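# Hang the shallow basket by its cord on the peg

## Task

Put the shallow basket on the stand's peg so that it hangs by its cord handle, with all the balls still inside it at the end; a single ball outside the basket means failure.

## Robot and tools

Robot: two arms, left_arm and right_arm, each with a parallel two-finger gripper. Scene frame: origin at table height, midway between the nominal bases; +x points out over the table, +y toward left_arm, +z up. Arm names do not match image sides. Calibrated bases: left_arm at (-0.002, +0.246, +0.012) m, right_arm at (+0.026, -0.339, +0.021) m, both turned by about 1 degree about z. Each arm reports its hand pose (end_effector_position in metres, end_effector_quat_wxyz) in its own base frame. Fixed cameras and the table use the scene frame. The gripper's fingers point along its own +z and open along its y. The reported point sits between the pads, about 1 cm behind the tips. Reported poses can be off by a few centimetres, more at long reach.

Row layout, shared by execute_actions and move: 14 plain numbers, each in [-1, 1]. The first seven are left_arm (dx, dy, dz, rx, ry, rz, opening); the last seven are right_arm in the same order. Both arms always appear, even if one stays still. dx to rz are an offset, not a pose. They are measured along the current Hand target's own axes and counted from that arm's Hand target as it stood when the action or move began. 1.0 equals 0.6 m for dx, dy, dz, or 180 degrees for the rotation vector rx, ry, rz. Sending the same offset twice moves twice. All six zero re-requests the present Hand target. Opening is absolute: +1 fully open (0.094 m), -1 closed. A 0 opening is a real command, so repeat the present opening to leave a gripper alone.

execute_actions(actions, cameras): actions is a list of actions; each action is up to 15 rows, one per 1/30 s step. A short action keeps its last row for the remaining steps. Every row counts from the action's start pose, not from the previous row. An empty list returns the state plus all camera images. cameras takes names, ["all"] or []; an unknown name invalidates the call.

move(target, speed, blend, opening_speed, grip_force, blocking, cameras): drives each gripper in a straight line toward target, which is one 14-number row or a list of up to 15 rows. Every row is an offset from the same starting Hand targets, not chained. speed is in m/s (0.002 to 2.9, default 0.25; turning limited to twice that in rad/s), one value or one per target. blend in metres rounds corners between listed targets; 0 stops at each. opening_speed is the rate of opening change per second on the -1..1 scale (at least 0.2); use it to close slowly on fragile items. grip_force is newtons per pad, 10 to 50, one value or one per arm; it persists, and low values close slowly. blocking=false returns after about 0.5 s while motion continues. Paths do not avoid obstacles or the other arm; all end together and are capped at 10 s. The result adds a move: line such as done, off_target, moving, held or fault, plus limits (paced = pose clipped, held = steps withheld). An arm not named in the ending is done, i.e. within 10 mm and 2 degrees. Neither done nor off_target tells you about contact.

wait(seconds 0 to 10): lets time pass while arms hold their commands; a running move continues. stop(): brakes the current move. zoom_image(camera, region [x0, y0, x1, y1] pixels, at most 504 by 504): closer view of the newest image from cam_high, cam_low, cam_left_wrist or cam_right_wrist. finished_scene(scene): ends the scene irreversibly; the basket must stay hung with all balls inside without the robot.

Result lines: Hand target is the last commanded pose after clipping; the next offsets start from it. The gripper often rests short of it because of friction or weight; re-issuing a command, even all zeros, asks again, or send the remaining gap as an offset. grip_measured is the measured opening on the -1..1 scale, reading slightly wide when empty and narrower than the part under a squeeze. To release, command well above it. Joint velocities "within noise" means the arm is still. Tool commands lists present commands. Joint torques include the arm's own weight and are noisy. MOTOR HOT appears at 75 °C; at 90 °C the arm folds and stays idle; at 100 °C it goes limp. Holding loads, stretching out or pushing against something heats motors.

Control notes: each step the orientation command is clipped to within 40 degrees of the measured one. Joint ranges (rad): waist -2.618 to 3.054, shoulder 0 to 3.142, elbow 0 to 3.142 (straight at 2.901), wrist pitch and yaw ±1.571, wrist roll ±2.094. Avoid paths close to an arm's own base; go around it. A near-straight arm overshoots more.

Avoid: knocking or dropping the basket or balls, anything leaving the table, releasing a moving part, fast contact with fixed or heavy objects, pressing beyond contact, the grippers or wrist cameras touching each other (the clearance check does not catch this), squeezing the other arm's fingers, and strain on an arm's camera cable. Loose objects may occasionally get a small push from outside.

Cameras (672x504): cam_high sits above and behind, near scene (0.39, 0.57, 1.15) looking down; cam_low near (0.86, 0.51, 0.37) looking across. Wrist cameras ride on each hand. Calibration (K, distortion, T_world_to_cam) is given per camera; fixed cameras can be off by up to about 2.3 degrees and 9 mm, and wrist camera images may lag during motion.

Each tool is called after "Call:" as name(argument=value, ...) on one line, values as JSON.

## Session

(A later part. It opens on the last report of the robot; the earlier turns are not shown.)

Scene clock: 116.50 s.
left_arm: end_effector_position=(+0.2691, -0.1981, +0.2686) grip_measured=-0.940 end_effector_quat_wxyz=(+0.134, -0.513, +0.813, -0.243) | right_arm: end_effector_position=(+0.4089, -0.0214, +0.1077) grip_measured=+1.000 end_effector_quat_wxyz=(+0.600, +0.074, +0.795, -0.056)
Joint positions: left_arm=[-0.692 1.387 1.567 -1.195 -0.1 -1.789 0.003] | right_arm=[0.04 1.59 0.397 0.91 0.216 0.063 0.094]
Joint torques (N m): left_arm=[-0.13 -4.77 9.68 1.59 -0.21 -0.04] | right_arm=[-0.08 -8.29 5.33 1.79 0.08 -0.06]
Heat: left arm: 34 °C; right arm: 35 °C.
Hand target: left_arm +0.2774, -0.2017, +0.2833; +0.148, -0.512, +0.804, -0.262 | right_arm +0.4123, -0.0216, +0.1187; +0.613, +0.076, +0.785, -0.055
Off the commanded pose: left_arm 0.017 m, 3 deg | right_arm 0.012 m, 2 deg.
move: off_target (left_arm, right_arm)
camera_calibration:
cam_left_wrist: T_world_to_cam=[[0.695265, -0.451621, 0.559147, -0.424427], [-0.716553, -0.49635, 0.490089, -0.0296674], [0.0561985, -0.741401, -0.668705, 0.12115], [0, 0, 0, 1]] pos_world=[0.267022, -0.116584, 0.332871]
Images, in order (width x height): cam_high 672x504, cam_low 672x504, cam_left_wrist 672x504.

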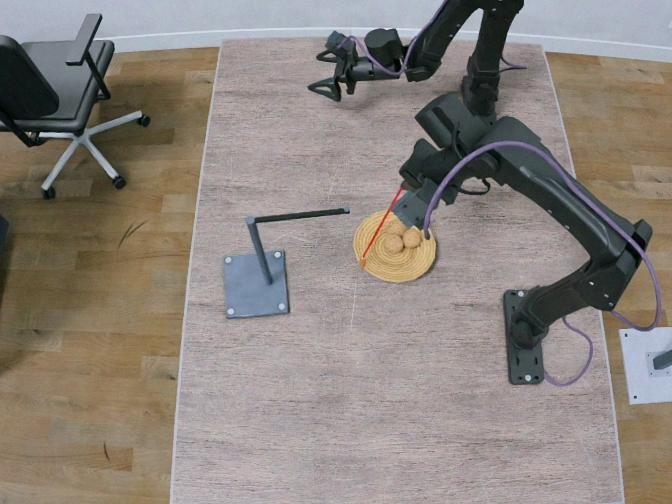

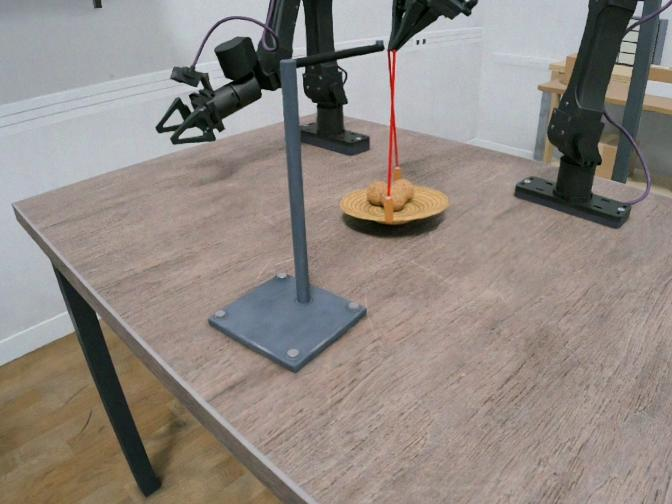

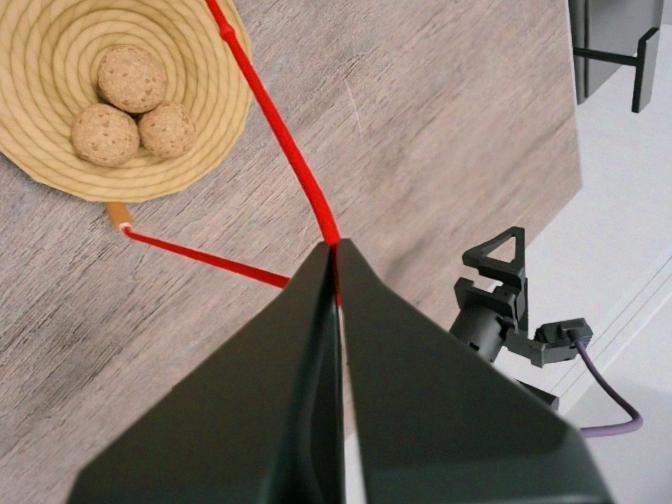

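Call:
move(target=[0.002,-0.05,-0.07,0,0,0,-1,0,0,0,0,0,0,1], speed=0.04, cameras=["cam_low","cam_left_wrist","cam_high"])

Call:
wait(seconds=2, cameras=["cam_low","cam_left_wrist","cam_high"])

Scene clock: 118.67 s.
left_arm: end_effector_position=(+0.2711, -0.1997, +0.3227) grip_measured=-0.940 end_effector_quat_wxyz=(+0.135, -0.512, +0.812, -0.245) | right_arm: end_effector_position=(+0.4089, -0.0214, +0.1077) grip_measured=+1.000 end_effector_quat_wxyz=(+0.600, +0.074, +0.795, -0.056)
Joint positions: left_arm=[-0.692 1.506 1.914 -1.42 -0.1 -1.789 0.003] | right_arm=[0.04 1.59 0.397 0.91 0.216 0.063 0.094]
Joint torques (N m): left_arm=[0.02 -5.19 8.65 1.53 -0.2 -0.02] | right_arm=[0.21 -8.1 5.49 1.79 0.04 0]
Heat: left arm: 34 °C; right arm: 35 °C.
Hand target: left_arm +0.2780, -0.2016, +0.3348; +0.148, -0.512, +0.804, -0.261 | right_arm +0.4123, -0.0216, +0.1187; +0.613, +0.076, +0.785, -0.055
Off the commanded pose: left_arm 0.014 m, 3 deg | right_arm 0.012 m, 2 deg.
move: off_target (left_arm, right_arm)
camera_calibration:
cam_left_wrist: T_world_to_cam=[[0.693473, -0.450077, 0.562606, -0.45704], [-0.718113, -0.495055, 0.489115, -0.0546061], [0.0583815, -0.743203, -0.666514, 0.154263], [0, 0, 0, 1]] pos_world=[0.268726, -0.118088, 0.386661]
Images, in order (width x height): cam_high 672x504, cam_low 672x504, cam_left_wrist 672x504.

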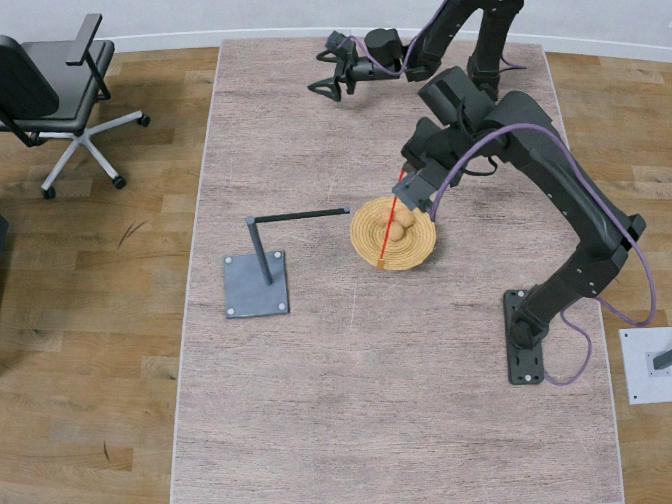

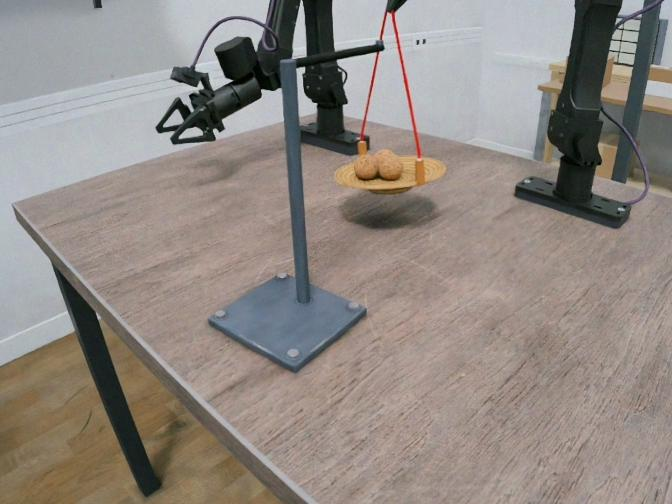

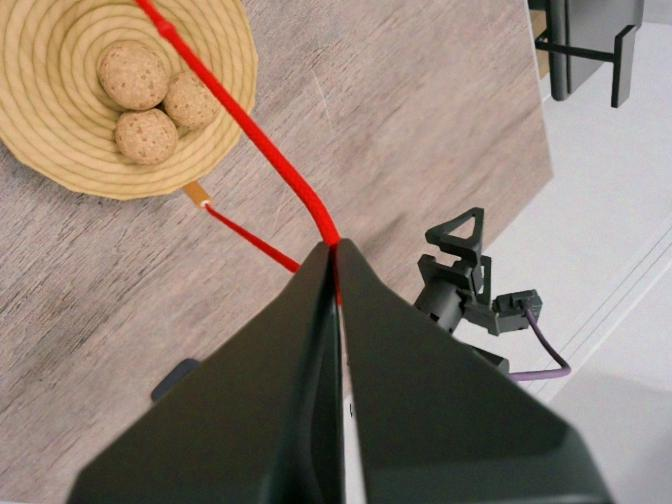

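Scene clock: 120.67 s.
left_arm: end_effector_position=(+0.2710, -0.1997, +0.3226) grip_measured=-0.940 end_effector_quat_wxyz=(+0.135, -0.512, +0.812, -0.245) | right_arm: end_effector_position=(+0.4089, -0.0214, +0.1077) grip_measured=+1.000 end_effector_quat_wxyz=(+0.600, +0.074, +0.795, -0.056)
Joint positions: left_arm=[-0.692 1.506 1.914 -1.42 -0.1 -1.789 0.003] | right_arm=[0.04 1.59 0.397 0.91 0.216 0.063 0.094]
Joint torques (N m): left_arm=[0.02 -5.19 8.65 1.57 -0.2 -0.02] | right_arm=[-0.03 -8.24 5.49 1.78 0.1 -0.02]
Heat: left arm: 34 °C; right arm: 35 °C.
Hand target: left_arm +0.2780, -0.2016, +0.3349; +0.148, -0.512, +0.804, -0.262 | right_arm +0.4123, -0.0216, +0.1187; +0.613, +0.076, +0.785, -0.055
Tool commands: left_gripper/opening=-1.0 right_gripper/opening=+1.0
Off the commanded pose: left_arm 0.014 m, 3 deg | right_arm 0.012 m, 2 deg.
wait: 2.00 s; at rest by 0.17 s
camera_calibration:
cam_left_wrist: T_world_to_cam=[[0.693617, -0.450245, 0.562295, -0.456934], [-0.71799, -0.495173, 0.489176, -0.0546277], [0.0581845, -0.743023, -0.666732, 0.154497], [0, 0, 0, 1]] pos_world=[0.268725, -0.117987, 0.386662]
Images, in order (width x height): cam_high 672x504, cam_low 672x504, cam_left_wrist 672x504.

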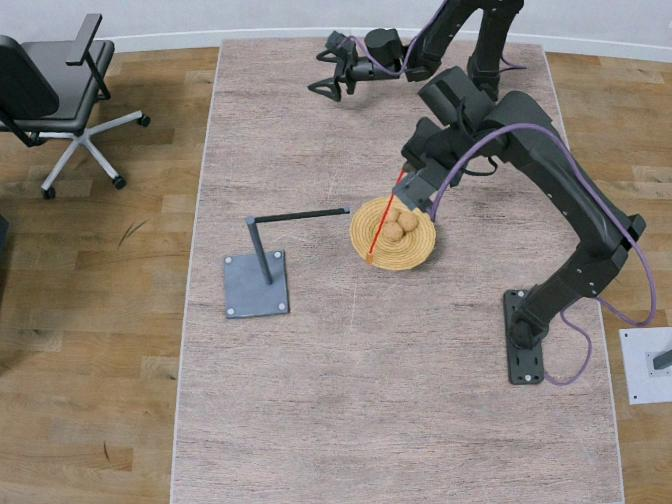

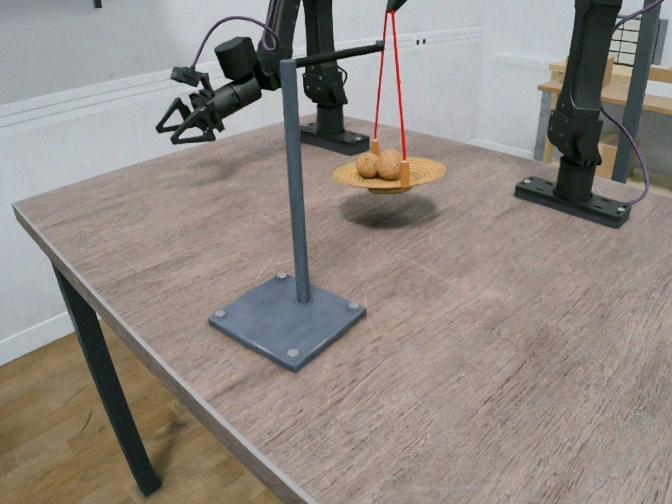

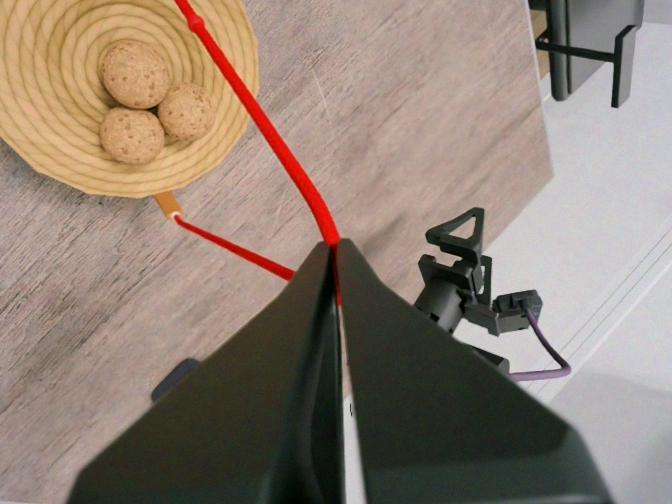

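Call:
zoom_image(camera="cam_low", region=[270, 0, 430, 100])

Call:
zoom_image(camera="cam_left_wrist", region=[500, 0, 672, 130])

Call:
zoom_image(camera="cam_high", region=[230, 150, 450, 290])

Scaled by 3.150.

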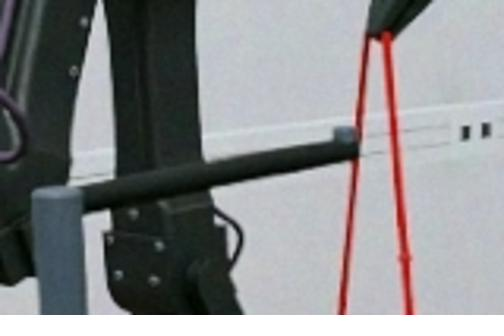

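Scaled by 2.930.

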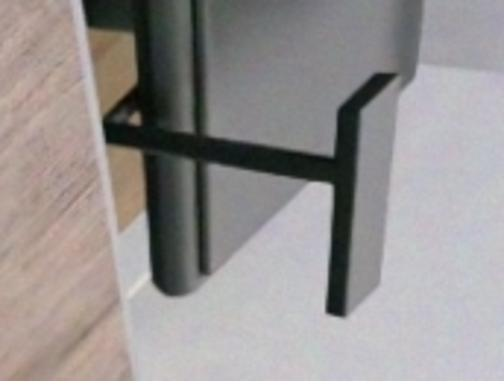

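Scaled by 2.291.

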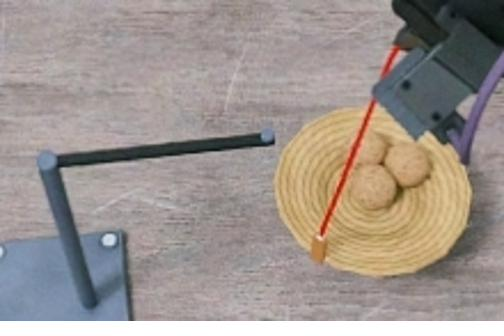

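Call:
move(target=[-0.095,0.004,-0.061,0.003,-0.064,-0.091,-1,0,0,0,0,0,0,1], speed=0.05, cameras=["cam_low","cam_left_wrist","cam_high"])

Scene clock: 126.20 s.
left_arm: end_effector_position=(+0.2785, -0.1447, +0.3474) grip_measured=-0.940 end_effector_quat_wxyz=(+0.178, -0.636, +0.716, -0.223) | right_arm: end_effector_position=(+0.4089, -0.0214, +0.1077) grip_measured=+1.000 end_effector_quat_wxyz=(+0.600, +0.074, +0.795, -0.056)
Joint positions: left_arm=[-0.619 1.518 2.053 -1.573 -0.239 -2.006 0.003] | right_arm=[0.04 1.59 0.397 0.91 0.216 0.063 0.094]
Joint torques (N m): left_arm=[0.42 -6.2 7.32 1.48 -0.4 -0.05] | right_arm=[0.02 -8.36 5.35 1.8 0.09 -0.05]
Heat: left arm: 34 °C; right arm: 35 °C.
Hand target: left_arm +0.2822, -0.1395, +0.3619; +0.191, -0.644, +0.703, -0.231 | right_arm +0.4123, -0.0216, +0.1187; +0.613, +0.076, +0.785, -0.055
Off the commanded pose: left_arm 0.016 m, 3 deg | right_arm 0.012 m, 2 deg.
joint read past its limit (left arm) — joint 4 (wrist pitch), lower limit.
joint sent to its limit (left arm) — joint 4 (wrist pitch), lower limit. The joint targets still meet the commanded pose.
move: off_target (left_arm, right_arm)
camera_calibration:
cam_left_wrist: T_world_to_cam=[[0.794231, -0.203237, 0.572619, -0.447161], [-0.526693, -0.70018, 0.482019, -0.114623], [0.302972, -0.684428, -0.663148, 0.150402], [0, 0, 0, 1]] pos_world=[0.24921, -0.0681967, 0.411042]
Images, in order (width x height): cam_high 672x504, cam_low 672x504, cam_left_wrist 672x504.

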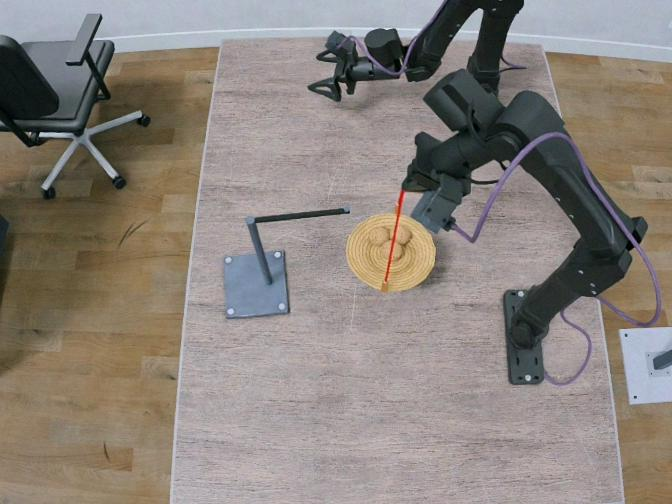

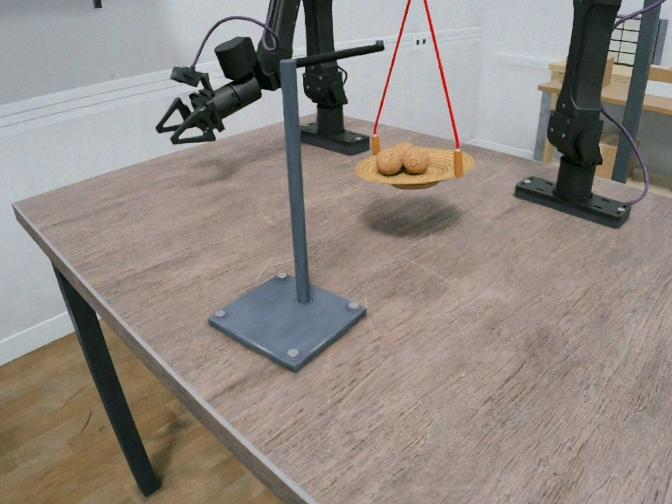

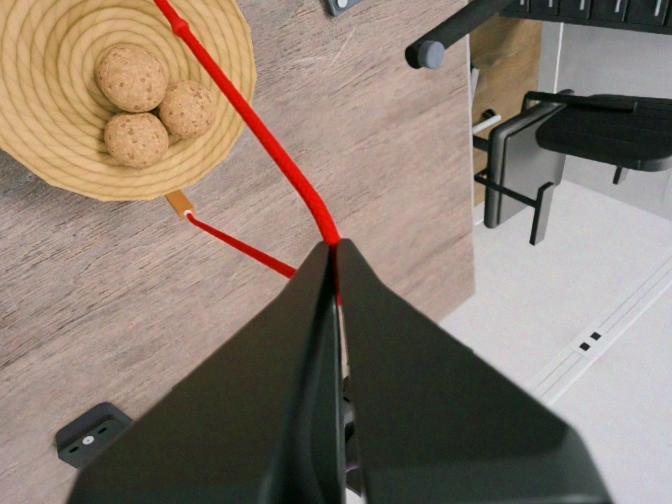

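Call:
move(target=[-0.038,-0.191,0.135,0,0,0,-1,0,0,0,0,0,0,1], speed=0.045, cameras=["cam_low","cam_left_wrist","cam_high"])

Call:
zoom_image(camera="cam_low", region=[260, 0, 480, 200])

Scene clock: 130.43 s.
left_arm: end_effector_position=(+0.4172, -0.1311, +0.3516) grip_measured=-0.940 end_effector_quat_wxyz=(+0.195, -0.641, +0.701, -0.246) | right_arm: end_effector_position=(+0.4089, -0.0214, +0.1077) grip_measured=+1.000 end_effector_quat_wxyz=(+0.600, +0.074, +0.795, -0.056)
Joint positions: left_arm=[-0.355 1.996 2.635 -1.58 -0.117 -1.799 0.003] | right_arm=[0.04 1.59 0.397 0.91 0.216 0.063 0.094]
Joint torques (N m): left_arm=[0.36 -8.75 7.42 1.71 -0.11 0.07] | right_arm=[-0.02 -8.08 5.26 1.8 0.06 -0.05]
Heat: left arm: 34 °C; right arm: 35 °C.
Hand target: left_arm +0.4241, -0.1303, +0.3603; +0.191, -0.644, +0.703, -0.231 | right_arm +0.4123, -0.0216, +0.1187; +0.613, +0.076, +0.785, -0.055
Off the commanded pose: left_arm 0.011 m, 2 deg | right_arm 0.012 m, 2 deg.
joint read past its limit (left arm) — joint 4 (wrist pitch), lower limit.
joint sent to its limit (left arm) — joint 4 (wrist pitch), lower limit. The joint targets are off in orientation, not in position.
move: off_target (left_arm, right_arm)
camera_calibration:
cam_left_wrist: T_world_to_cam=[[0.765028, -0.171756, 0.62067, -0.557599], [-0.535267, -0.705475, 0.464537, -0.0250751], [0.35808, -0.687608, -0.631643, 0.0860957], [0, 0, 0, 1]] pos_world=[0.382328, -0.0542607, 0.412115]
Images, in order (width x height): cam_high 672x504, cam_low 672x504, cam_left_wrist 672x504.

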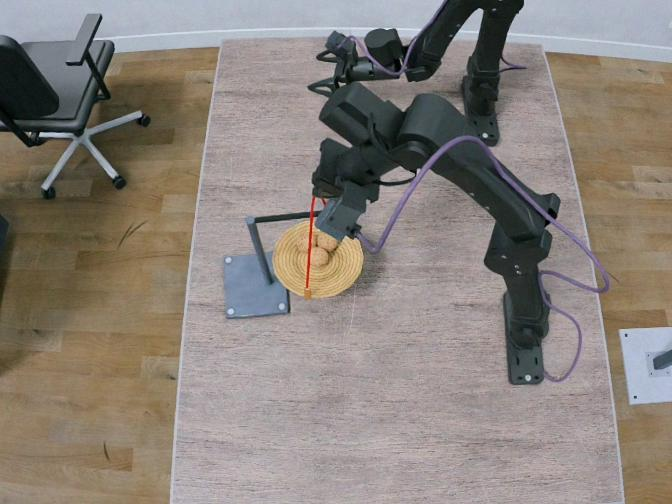

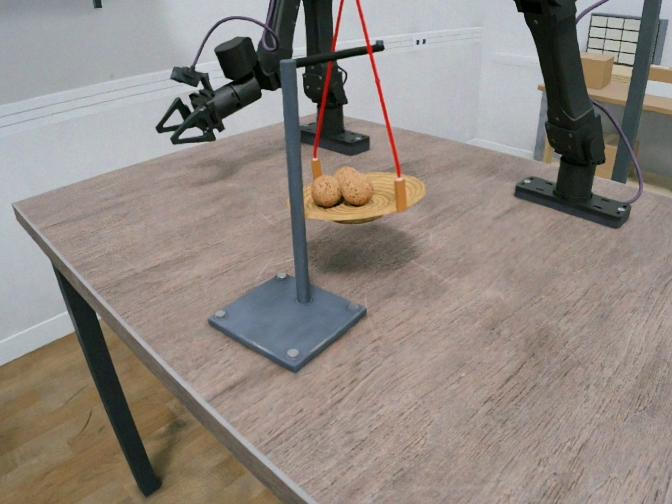

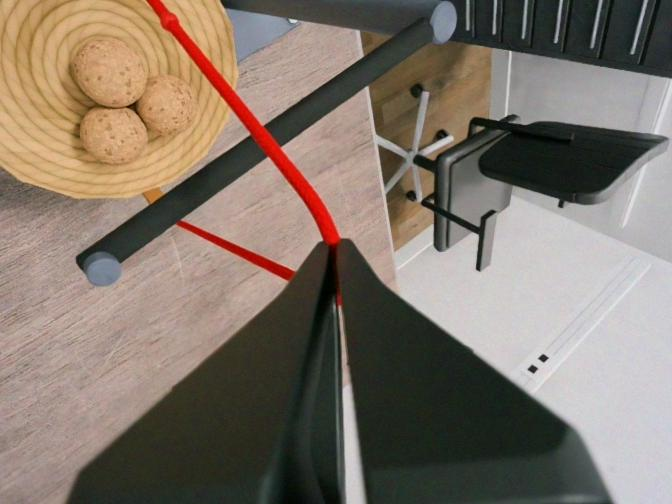

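Scaled by 2.291.

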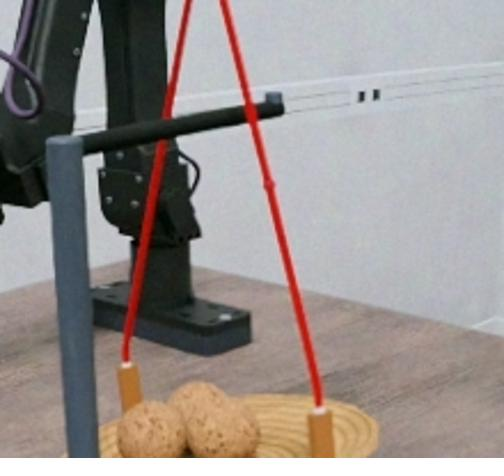

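Call:
move(target=[0,0.056,0.052,0,0,0,-1,0,0,0,0,0,0,1], speed=0.03, cameras=["cam_low","cam_left_wrist","cam_high"])

Call:
zoom_image(camera="cam_low", region=[260, 0, 480, 200])

Scene clock: 132.60 s.
left_arm: end_effector_position=(+0.4189, -0.1318, +0.2949) grip_measured=-0.940 end_effector_quat_wxyz=(+0.174, -0.648, +0.713, -0.206) | right_arm: end_effector_position=(+0.4089, -0.0214, +0.1077) grip_measured=+1.000 end_effector_quat_wxyz=(+0.600, +0.074, +0.795, -0.056)
Joint positions: left_arm=[-0.355 1.886 2.233 -1.384 -0.116 -1.798 0.003] | right_arm=[0.04 1.59 0.397 0.91 0.216 0.063 0.094]
Joint torques (N m): left_arm=[-0.44 -14.06 4.41 1.64 -0.16 -0.08] | right_arm=[-0.2 -8.38 5.22 1.75 0.08 -0.03]
Heat: left arm: 34 °C; right arm: 36 °C.
Hand target: left_arm +0.4143, -0.1306, +0.3154; +0.191, -0.644, +0.703, -0.231 | right_arm +0.4123, -0.0216, +0.1187; +0.613, +0.076, +0.785, -0.055
Off the commanded pose: left_arm 0.021 m, 4 deg | right_arm 0.012 m, 2 deg.
move: off_target (left_arm, right_arm)
camera_calibration:
cam_left_wrist: T_world_to_cam=[[0.81689, -0.191297, 0.544147, -0.525557], [-0.493193, -0.720839, 0.486982, -0.0245605], [0.299084, -0.666181, -0.683192, 0.0918976], [0, 0, 0, 1]] pos_world=[0.389724, -0.0570211, 0.360725]
Images, in order (width x height): cam_high 672x504, cam_low 672x504, cam_left_wrist 672x504.

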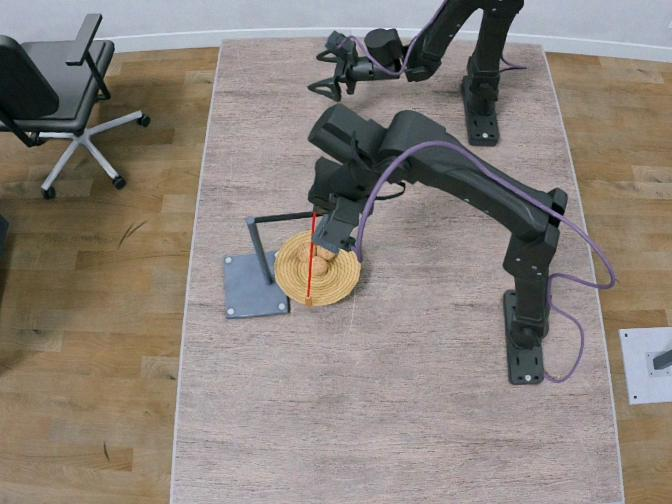

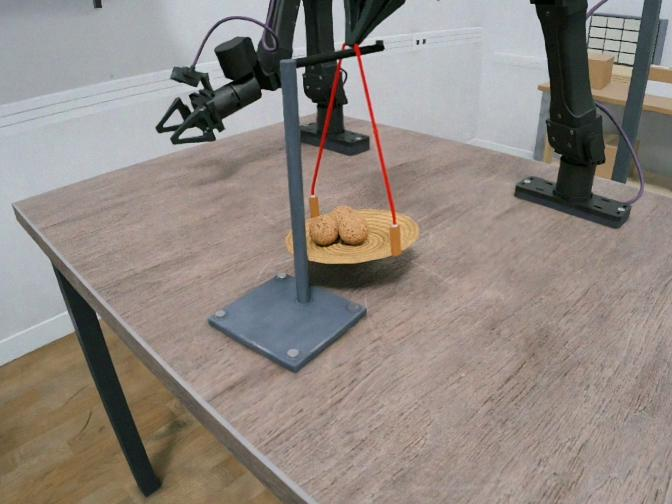

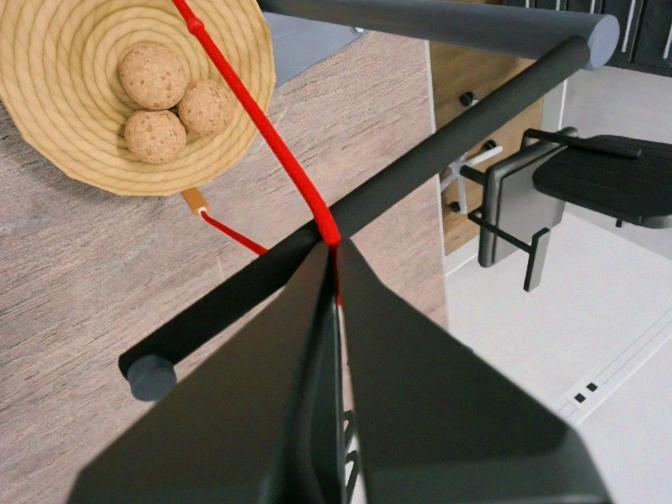

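Scaled by 2.291.

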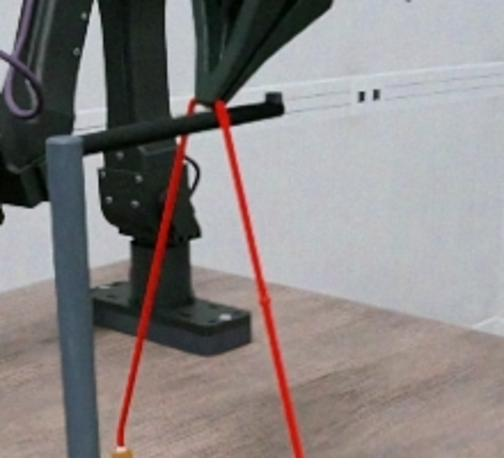

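Call:
move(target=[0,0.01,0.014,0,0,0,-1,0,0,0,0,0,0,1], speed=0.02, cameras=["cam_low","cam_left_wrist"])

Call:
zoom_image(camera="cam_low", region=[300, 0, 420, 100])

Scene clock: 133.60 s.
left_arm: end_effector_position=(+0.4187, -0.1317, +0.2944) grip_measured=-0.940 end_effector_quat_wxyz=(+0.181, -0.646, +0.709, -0.219) | right_arm: end_effector_position=(+0.4089, -0.0214, +0.1077) grip_measured=+1.000 end_effector_quat_wxyz=(+0.600, +0.074, +0.795, -0.056)
Joint positions: left_arm=[-0.355 1.838 2.148 -1.315 -0.116 -1.798 0.003] | right_arm=[0.04 1.59 0.397 0.91 0.216 0.063 0.094]
Joint torques (N m): left_arm=[-0.51 -12.52 4.1 1.58 -0.17 -0.08] | right_arm=[0.01 -8.36 5.22 1.76 0.05 -0.06]
Heat: left arm: 34 °C; right arm: 36 °C.
Hand target: left_arm +0.4142, -0.1309, +0.3052; +0.192, -0.644, +0.703, -0.231 | right_arm +0.4123, -0.0216, +0.1187; +0.613, +0.076, +0.785, -0.055
Off the commanded pose: left_arm 0.012 m, 2 deg | right_arm 0.012 m, 2 deg.
move: off_target (left_arm, right_arm)
camera_calibration:
cam_left_wrist: T_world_to_cam=[[0.800715, -0.18539, 0.569637, -0.525017], [-0.50728, -0.71562, 0.480162, -0.0157078], [0.318627, -0.673438, -0.667052, 0.0777213], [0, 0, 0, 1]] pos_world=[0.387656, -0.0562329, 0.358455]
Images, in order (width x height): cam_low 672x504, cam_left_wrist 672x504.

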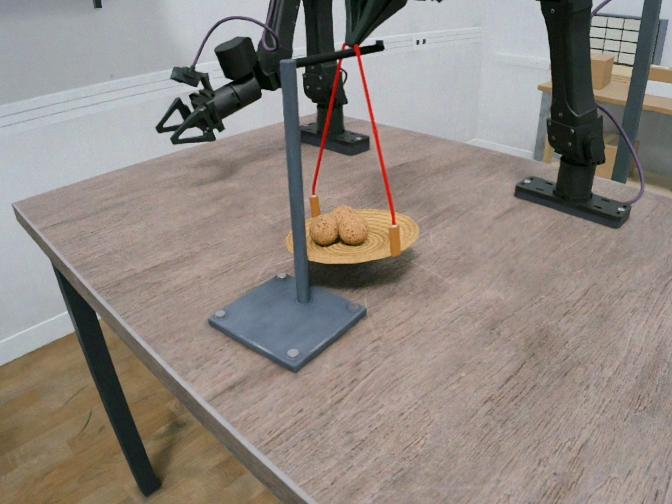

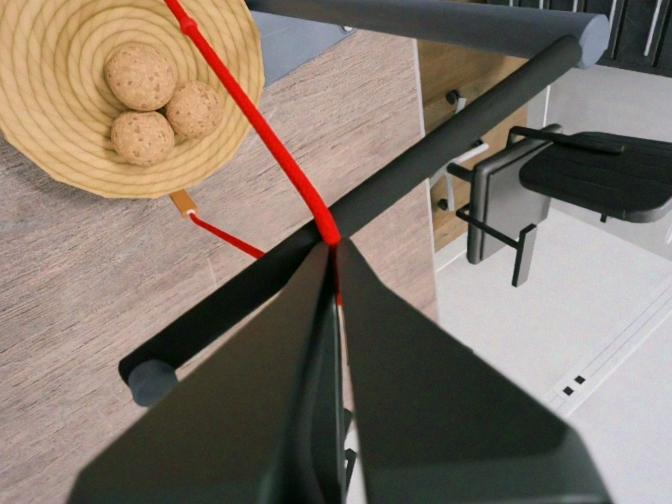

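Scaled by 4.200.

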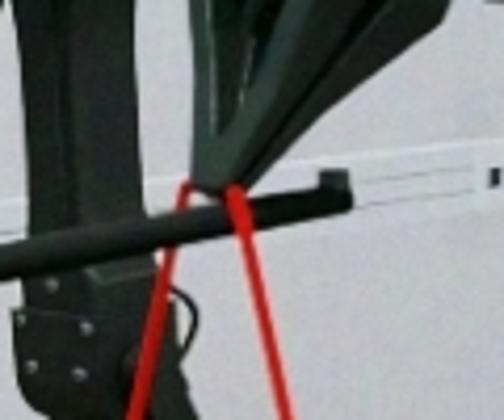

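Call:
move(target=[0,0.01,0.014,0,0,0,-1,0,0,0,0,0,0,1], speed=0.02, cameras=["cam_low","cam_left_wrist"])

Call:
zoom_image(camera="cam_low", region=[300, 0, 420, 100])

Scene clock: 134.63 s.
left_arm: end_effector_position=(+0.4182, -0.1326, +0.2936) grip_measured=-0.940 end_effector_quat_wxyz=(+0.188, -0.643, +0.706, -0.231) | right_arm: end_effector_position=(+0.4089, -0.0214, +0.1077) grip_measured=+1.000 end_effector_quat_wxyz=(+0.600, +0.074, +0.795, -0.056)
Joint positions: left_arm=[-0.357 1.796 2.071 -1.25 -0.117 -1.799 0.003] | right_arm=[0.04 1.59 0.397 0.91 0.216 0.063 0.094]
Joint torques (N m): left_arm=[-0.43 -10.85 3.73 1.51 -0.17 -0.08] | right_arm=[0.12 -8.31 5.37 1.79 0.01 -0.05]
Heat: left arm: 34 °C; right arm: 36 °C.
Hand target: left_arm +0.4140, -0.1312, +0.2948; +0.191, -0.645, +0.703, -0.231 | right_arm +0.4123, -0.0216, +0.1187; +0.613, +0.076, +0.785, -0.055
Off the commanded pose: left_arm 0.005 m, 1 deg | right_arm 0.012 m, 2 deg.
move: off_target (right_arm)
camera_calibration:
cam_left_wrist: T_world_to_cam=[[0.784147, -0.180827, 0.593646, -0.523862], [-0.521845, -0.709837, 0.473085, -0.00728723], [0.335845, -0.680759, -0.65098, 0.0639863], [0, 0, 0, 1]] pos_world=[0.385493, -0.0563421, 0.35609]
Images, in order (width x height): cam_low 672x504, cam_left_wrist 672x504.

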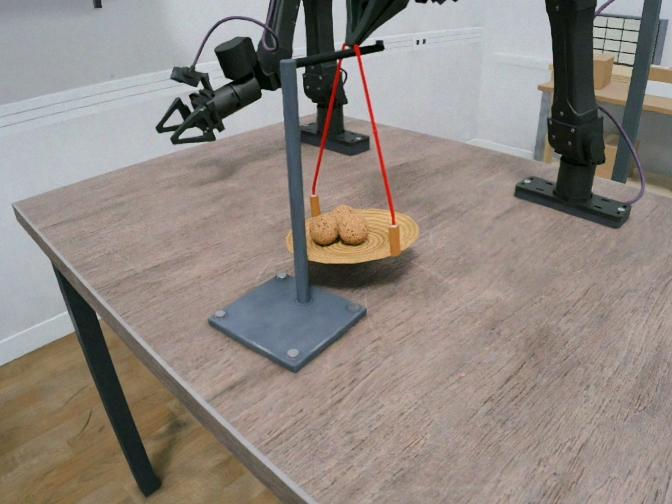

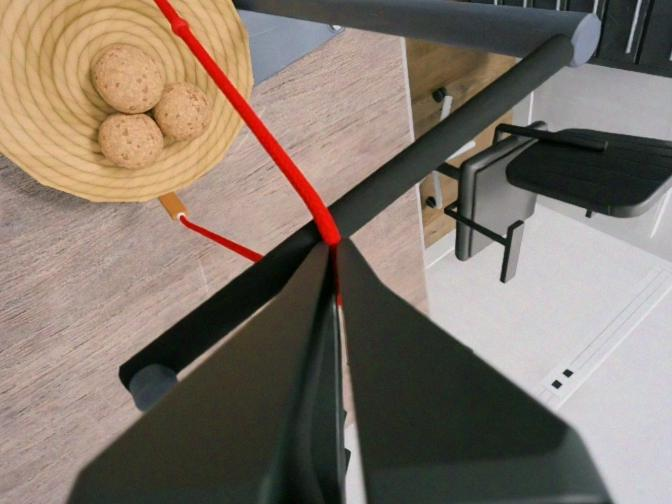

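Scaled by 4.200.

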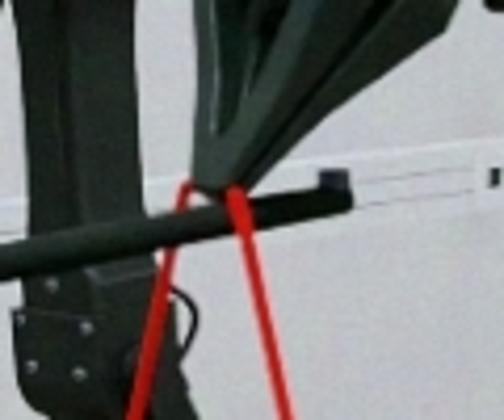

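Call:
move(target=[0,0.01,0.014,0,0,0,-1,0,0,0,0,0,0,1], speed=0.02, cameras=["cam_low"])

Call:
zoom_image(camera="cam_low", region=[300, 0, 420, 100])

Scene clock: 135.63 s.
left_arm: end_effector_position=(+0.4184, -0.1318, +0.2930) grip_measured=-0.940 end_effector_quat_wxyz=(+0.196, -0.641, +0.701, -0.243) | right_arm: end_effector_position=(+0.4089, -0.0214, +0.1077) grip_measured=+1.000 end_effector_quat_wxyz=(+0.600, +0.074, +0.795, -0.056)
Joint positions: left_arm=[-0.357 1.758 2.001 -1.19 -0.121 -1.799 0.003] | right_arm=[0.04 1.59 0.397 0.91 0.216 0.063 0.094]
Joint torques (N m): left_arm=[-0.49 -9.39 3.41 1.44 -0.12 -0.09] | right_arm=[0.02 -7.99 5.37 1.8 0.04 0.01]
Heat: left arm: 34 °C; right arm: 36 °C.
Hand target: left_arm +0.4139, -0.1315, +0.2846; +0.191, -0.645, +0.703, -0.231 | right_arm +0.4123, -0.0216, +0.1187; +0.613, +0.076, +0.785, -0.055
Off the commanded pose: left_arm 0.010 m, 2 deg | right_arm 0.012 m, 2 deg.
move: off_target (right_arm)
Images, in order (width x height): cam_low 672x504.

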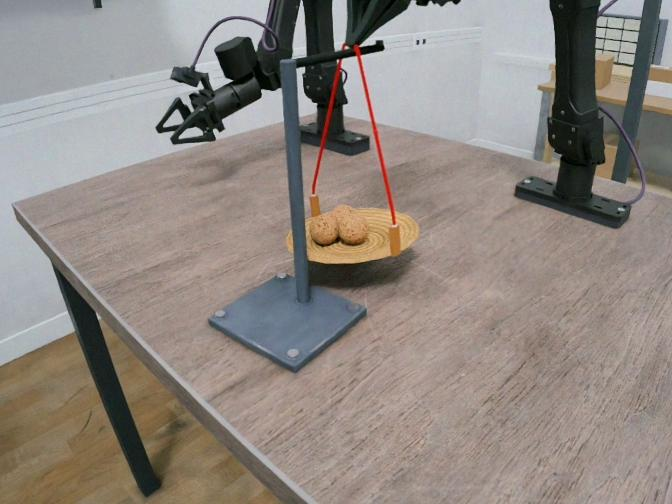

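Scaled by 4.200.

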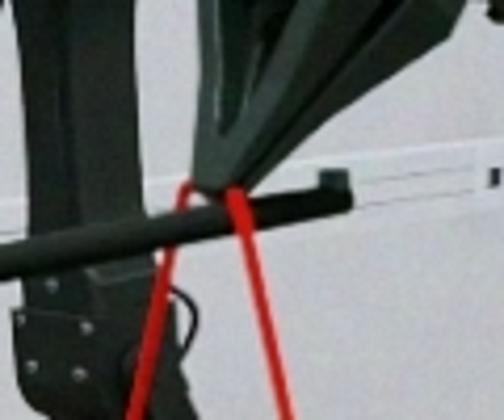

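Call:
move(target=[0,-0.016,-0.023,0,0,0,-0.65,0,0,0,0,0,0,1], speed=0.02, opening_speed=0.6, cameras=["cam_low","cam_left_wrist"])

Call:
zoom_image(camera="cam_low", region=[300, 0, 420, 100])

Scene clock: 137.27 s.
left_arm: end_effector_position=(+0.4105, -0.1284, +0.2984) grip_measured=-0.653 end_effector_quat_wxyz=(+0.190, -0.644, +0.705, -0.229) | right_arm: end_effector_position=(+0.4089, -0.0214, +0.1077) grip_measured=+1.000 end_effector_quat_wxyz=(+0.600, +0.074, +0.795, -0.056)
Joint positions: left_arm=[-0.357 1.772 2.062 -1.268 -0.123 -1.799 0.016] | right_arm=[0.04 1.59 0.397 0.91 0.216 0.063 0.094]
Joint torques (N m): left_arm=[-0.4 -7.41 8.55 1.38 -0.1 -0.07] | right_arm=[-0.06 -8.16 5.42 1.74 0.09 -0.1]
Heat: left arm: 34 °C; right arm: 36 °C.
Hand target: left_arm +0.4139, -0.1310, +0.3014; +0.191, -0.644, +0.703, -0.231 | right_arm +0.4123, -0.0216, +0.1187; +0.613, +0.076, +0.785, -0.055
Off the commanded pose: left_arm 0.005 m, 0 deg | right_arm 0.012 m, 2 deg.
move: off_target (right_arm)
camera_calibration:
cam_left_wrist: T_world_to_cam=[[0.784691, -0.180524, 0.593018, -0.519928], [-0.518998, -0.714451, 0.469256, -0.0112632], [0.33897, -0.675996, -0.654316, 0.0727282], [0, 0, 0, 1]] pos_world=[0.377485, -0.0527428, 0.361199]
Images, in order (width x height): cam_low 672x504, cam_left_wrist 672x504.

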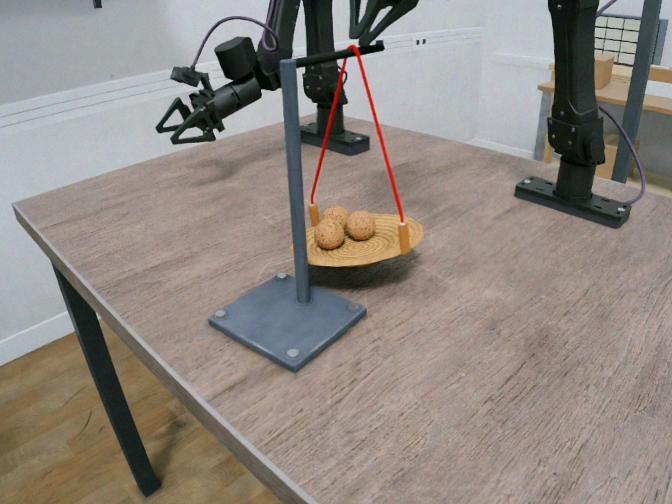

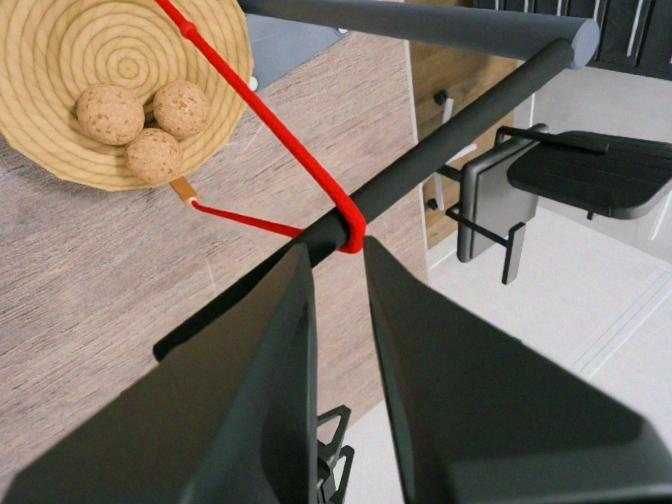

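Scaled by 4.200.

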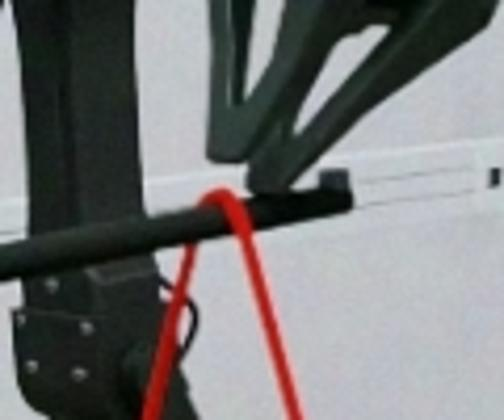

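Call:
move(target=[0,-0.01,-0.15,0,0,0,-0.65,0,0,0,0,0,0,1], speed=0.06, cameras=["cam_low","cam_high"])

Call:
wait(seconds=1, cameras=["cam_low"])

Scene clock: 139.17 s.
left_arm: end_effector_position=(+0.3763, -0.1290, +0.3565) grip_measured=-0.653 end_effector_quat_wxyz=(+0.189, -0.638, +0.707, -0.239) | right_arm: end_effector_position=(+0.4089, -0.0214, +0.1077) grip_measured=+1.000 end_effector_quat_wxyz=(+0.600, +0.074, +0.795, -0.056)
Joint positions: left_arm=[-0.391 1.821 2.414 -1.557 -0.13 -1.819 0.016] | right_arm=[0.04 1.59 0.397 0.91 0.216 0.063 0.094]
Joint torques (N m): left_arm=[-0.44 -11.43 6.95 1.42 -0.26 -0.07] | right_arm=[-0.23 -8.29 5.34 1.75 0.11 -0.02]
Heat: left arm: 34 °C; right arm: 36 °C.
Hand target: left_arm +0.3678, -0.1243, +0.3785; +0.192, -0.645, +0.703, -0.231 | right_arm +0.4123, -0.0216, +0.1187; +0.613, +0.076, +0.785, -0.055
Off the commanded pose: left_arm 0.024 m, 1 deg | right_arm 0.012 m, 2 deg.
joint sent to its limit (left arm) — joint 4 (wrist pitch), lower limit. The joint targets are off in orientation, not in position.
move: off_target (left_arm, right_arm)
Images, in order (width x height): cam_high 672x504, cam_low 672x504.

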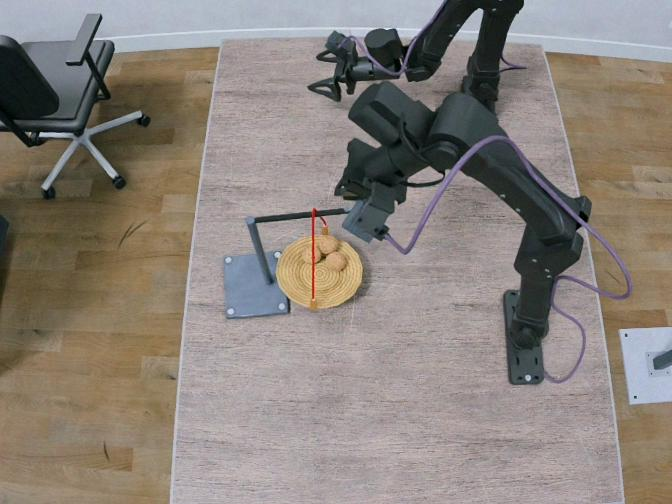

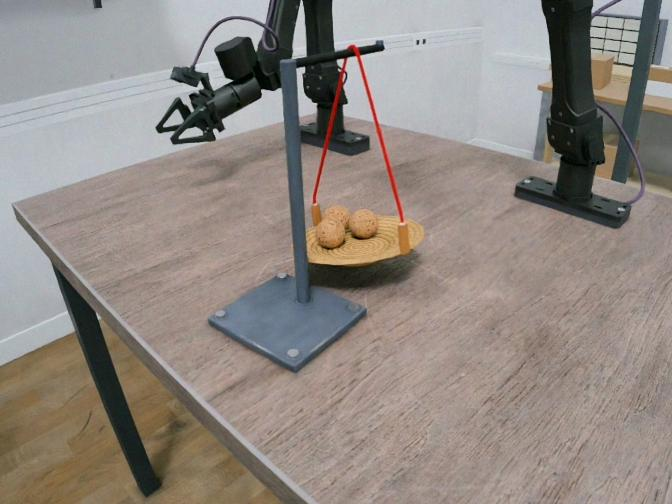

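Scene clock: 140.17 s.
left_arm: end_effector_position=(+0.3763, -0.1289, +0.3565) grip_measured=-0.653 end_effector_quat_wxyz=(+0.189, -0.638, +0.707, -0.239) | right_arm: end_effector_position=(+0.4089, -0.0214, +0.1077) grip_measured=+1.000 end_effector_quat_wxyz=(+0.600, +0.074, +0.795, -0.056)
Joint positions: left_arm=[-0.391 1.821 2.414 -1.557 -0.13 -1.819 0.016] | right_arm=[0.04 1.59 0.397 0.91 0.216 0.063 0.094]
Joint torques (N m): left_arm=[-0.46 -11.44 6.94 1.41 -0.24 -0.08] | right_arm=[0.03 -8.14 5.52 1.79 0.08 -0.06]
Heat: left arm: 34 °C; right arm: 36 °C.
Hand target: left_arm +0.3678, -0.1244, +0.3786; +0.191, -0.644, +0.703, -0.231 | right_arm +0.4123, -0.0216, +0.1187; +0.613, +0.076, +0.785, -0.055
Tool commands: left_gripper/opening=-0.65 right_gripper/opening=+1.0
Off the commanded pose: left_arm 0.024 m, 1 deg | right_arm 0.012 m, 2 deg.
wait: 1.00 s; at rest by 0.17 s
Images, in order (width x height): cam_low 672x504.

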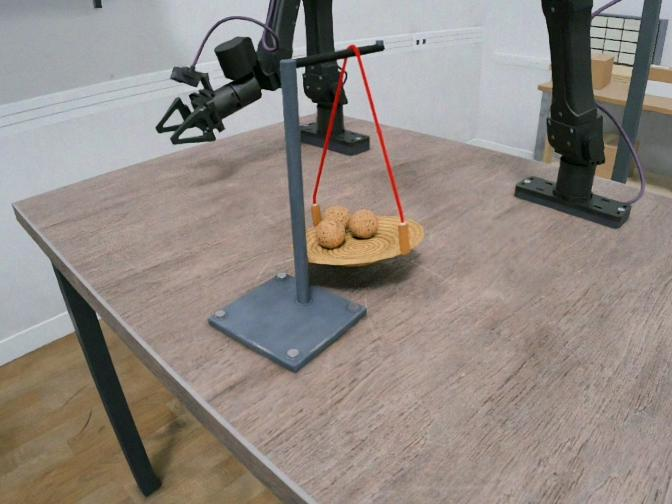

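Stable, clear.

Call:
finished_scene(scene=2)

The scene is finished: the task was done.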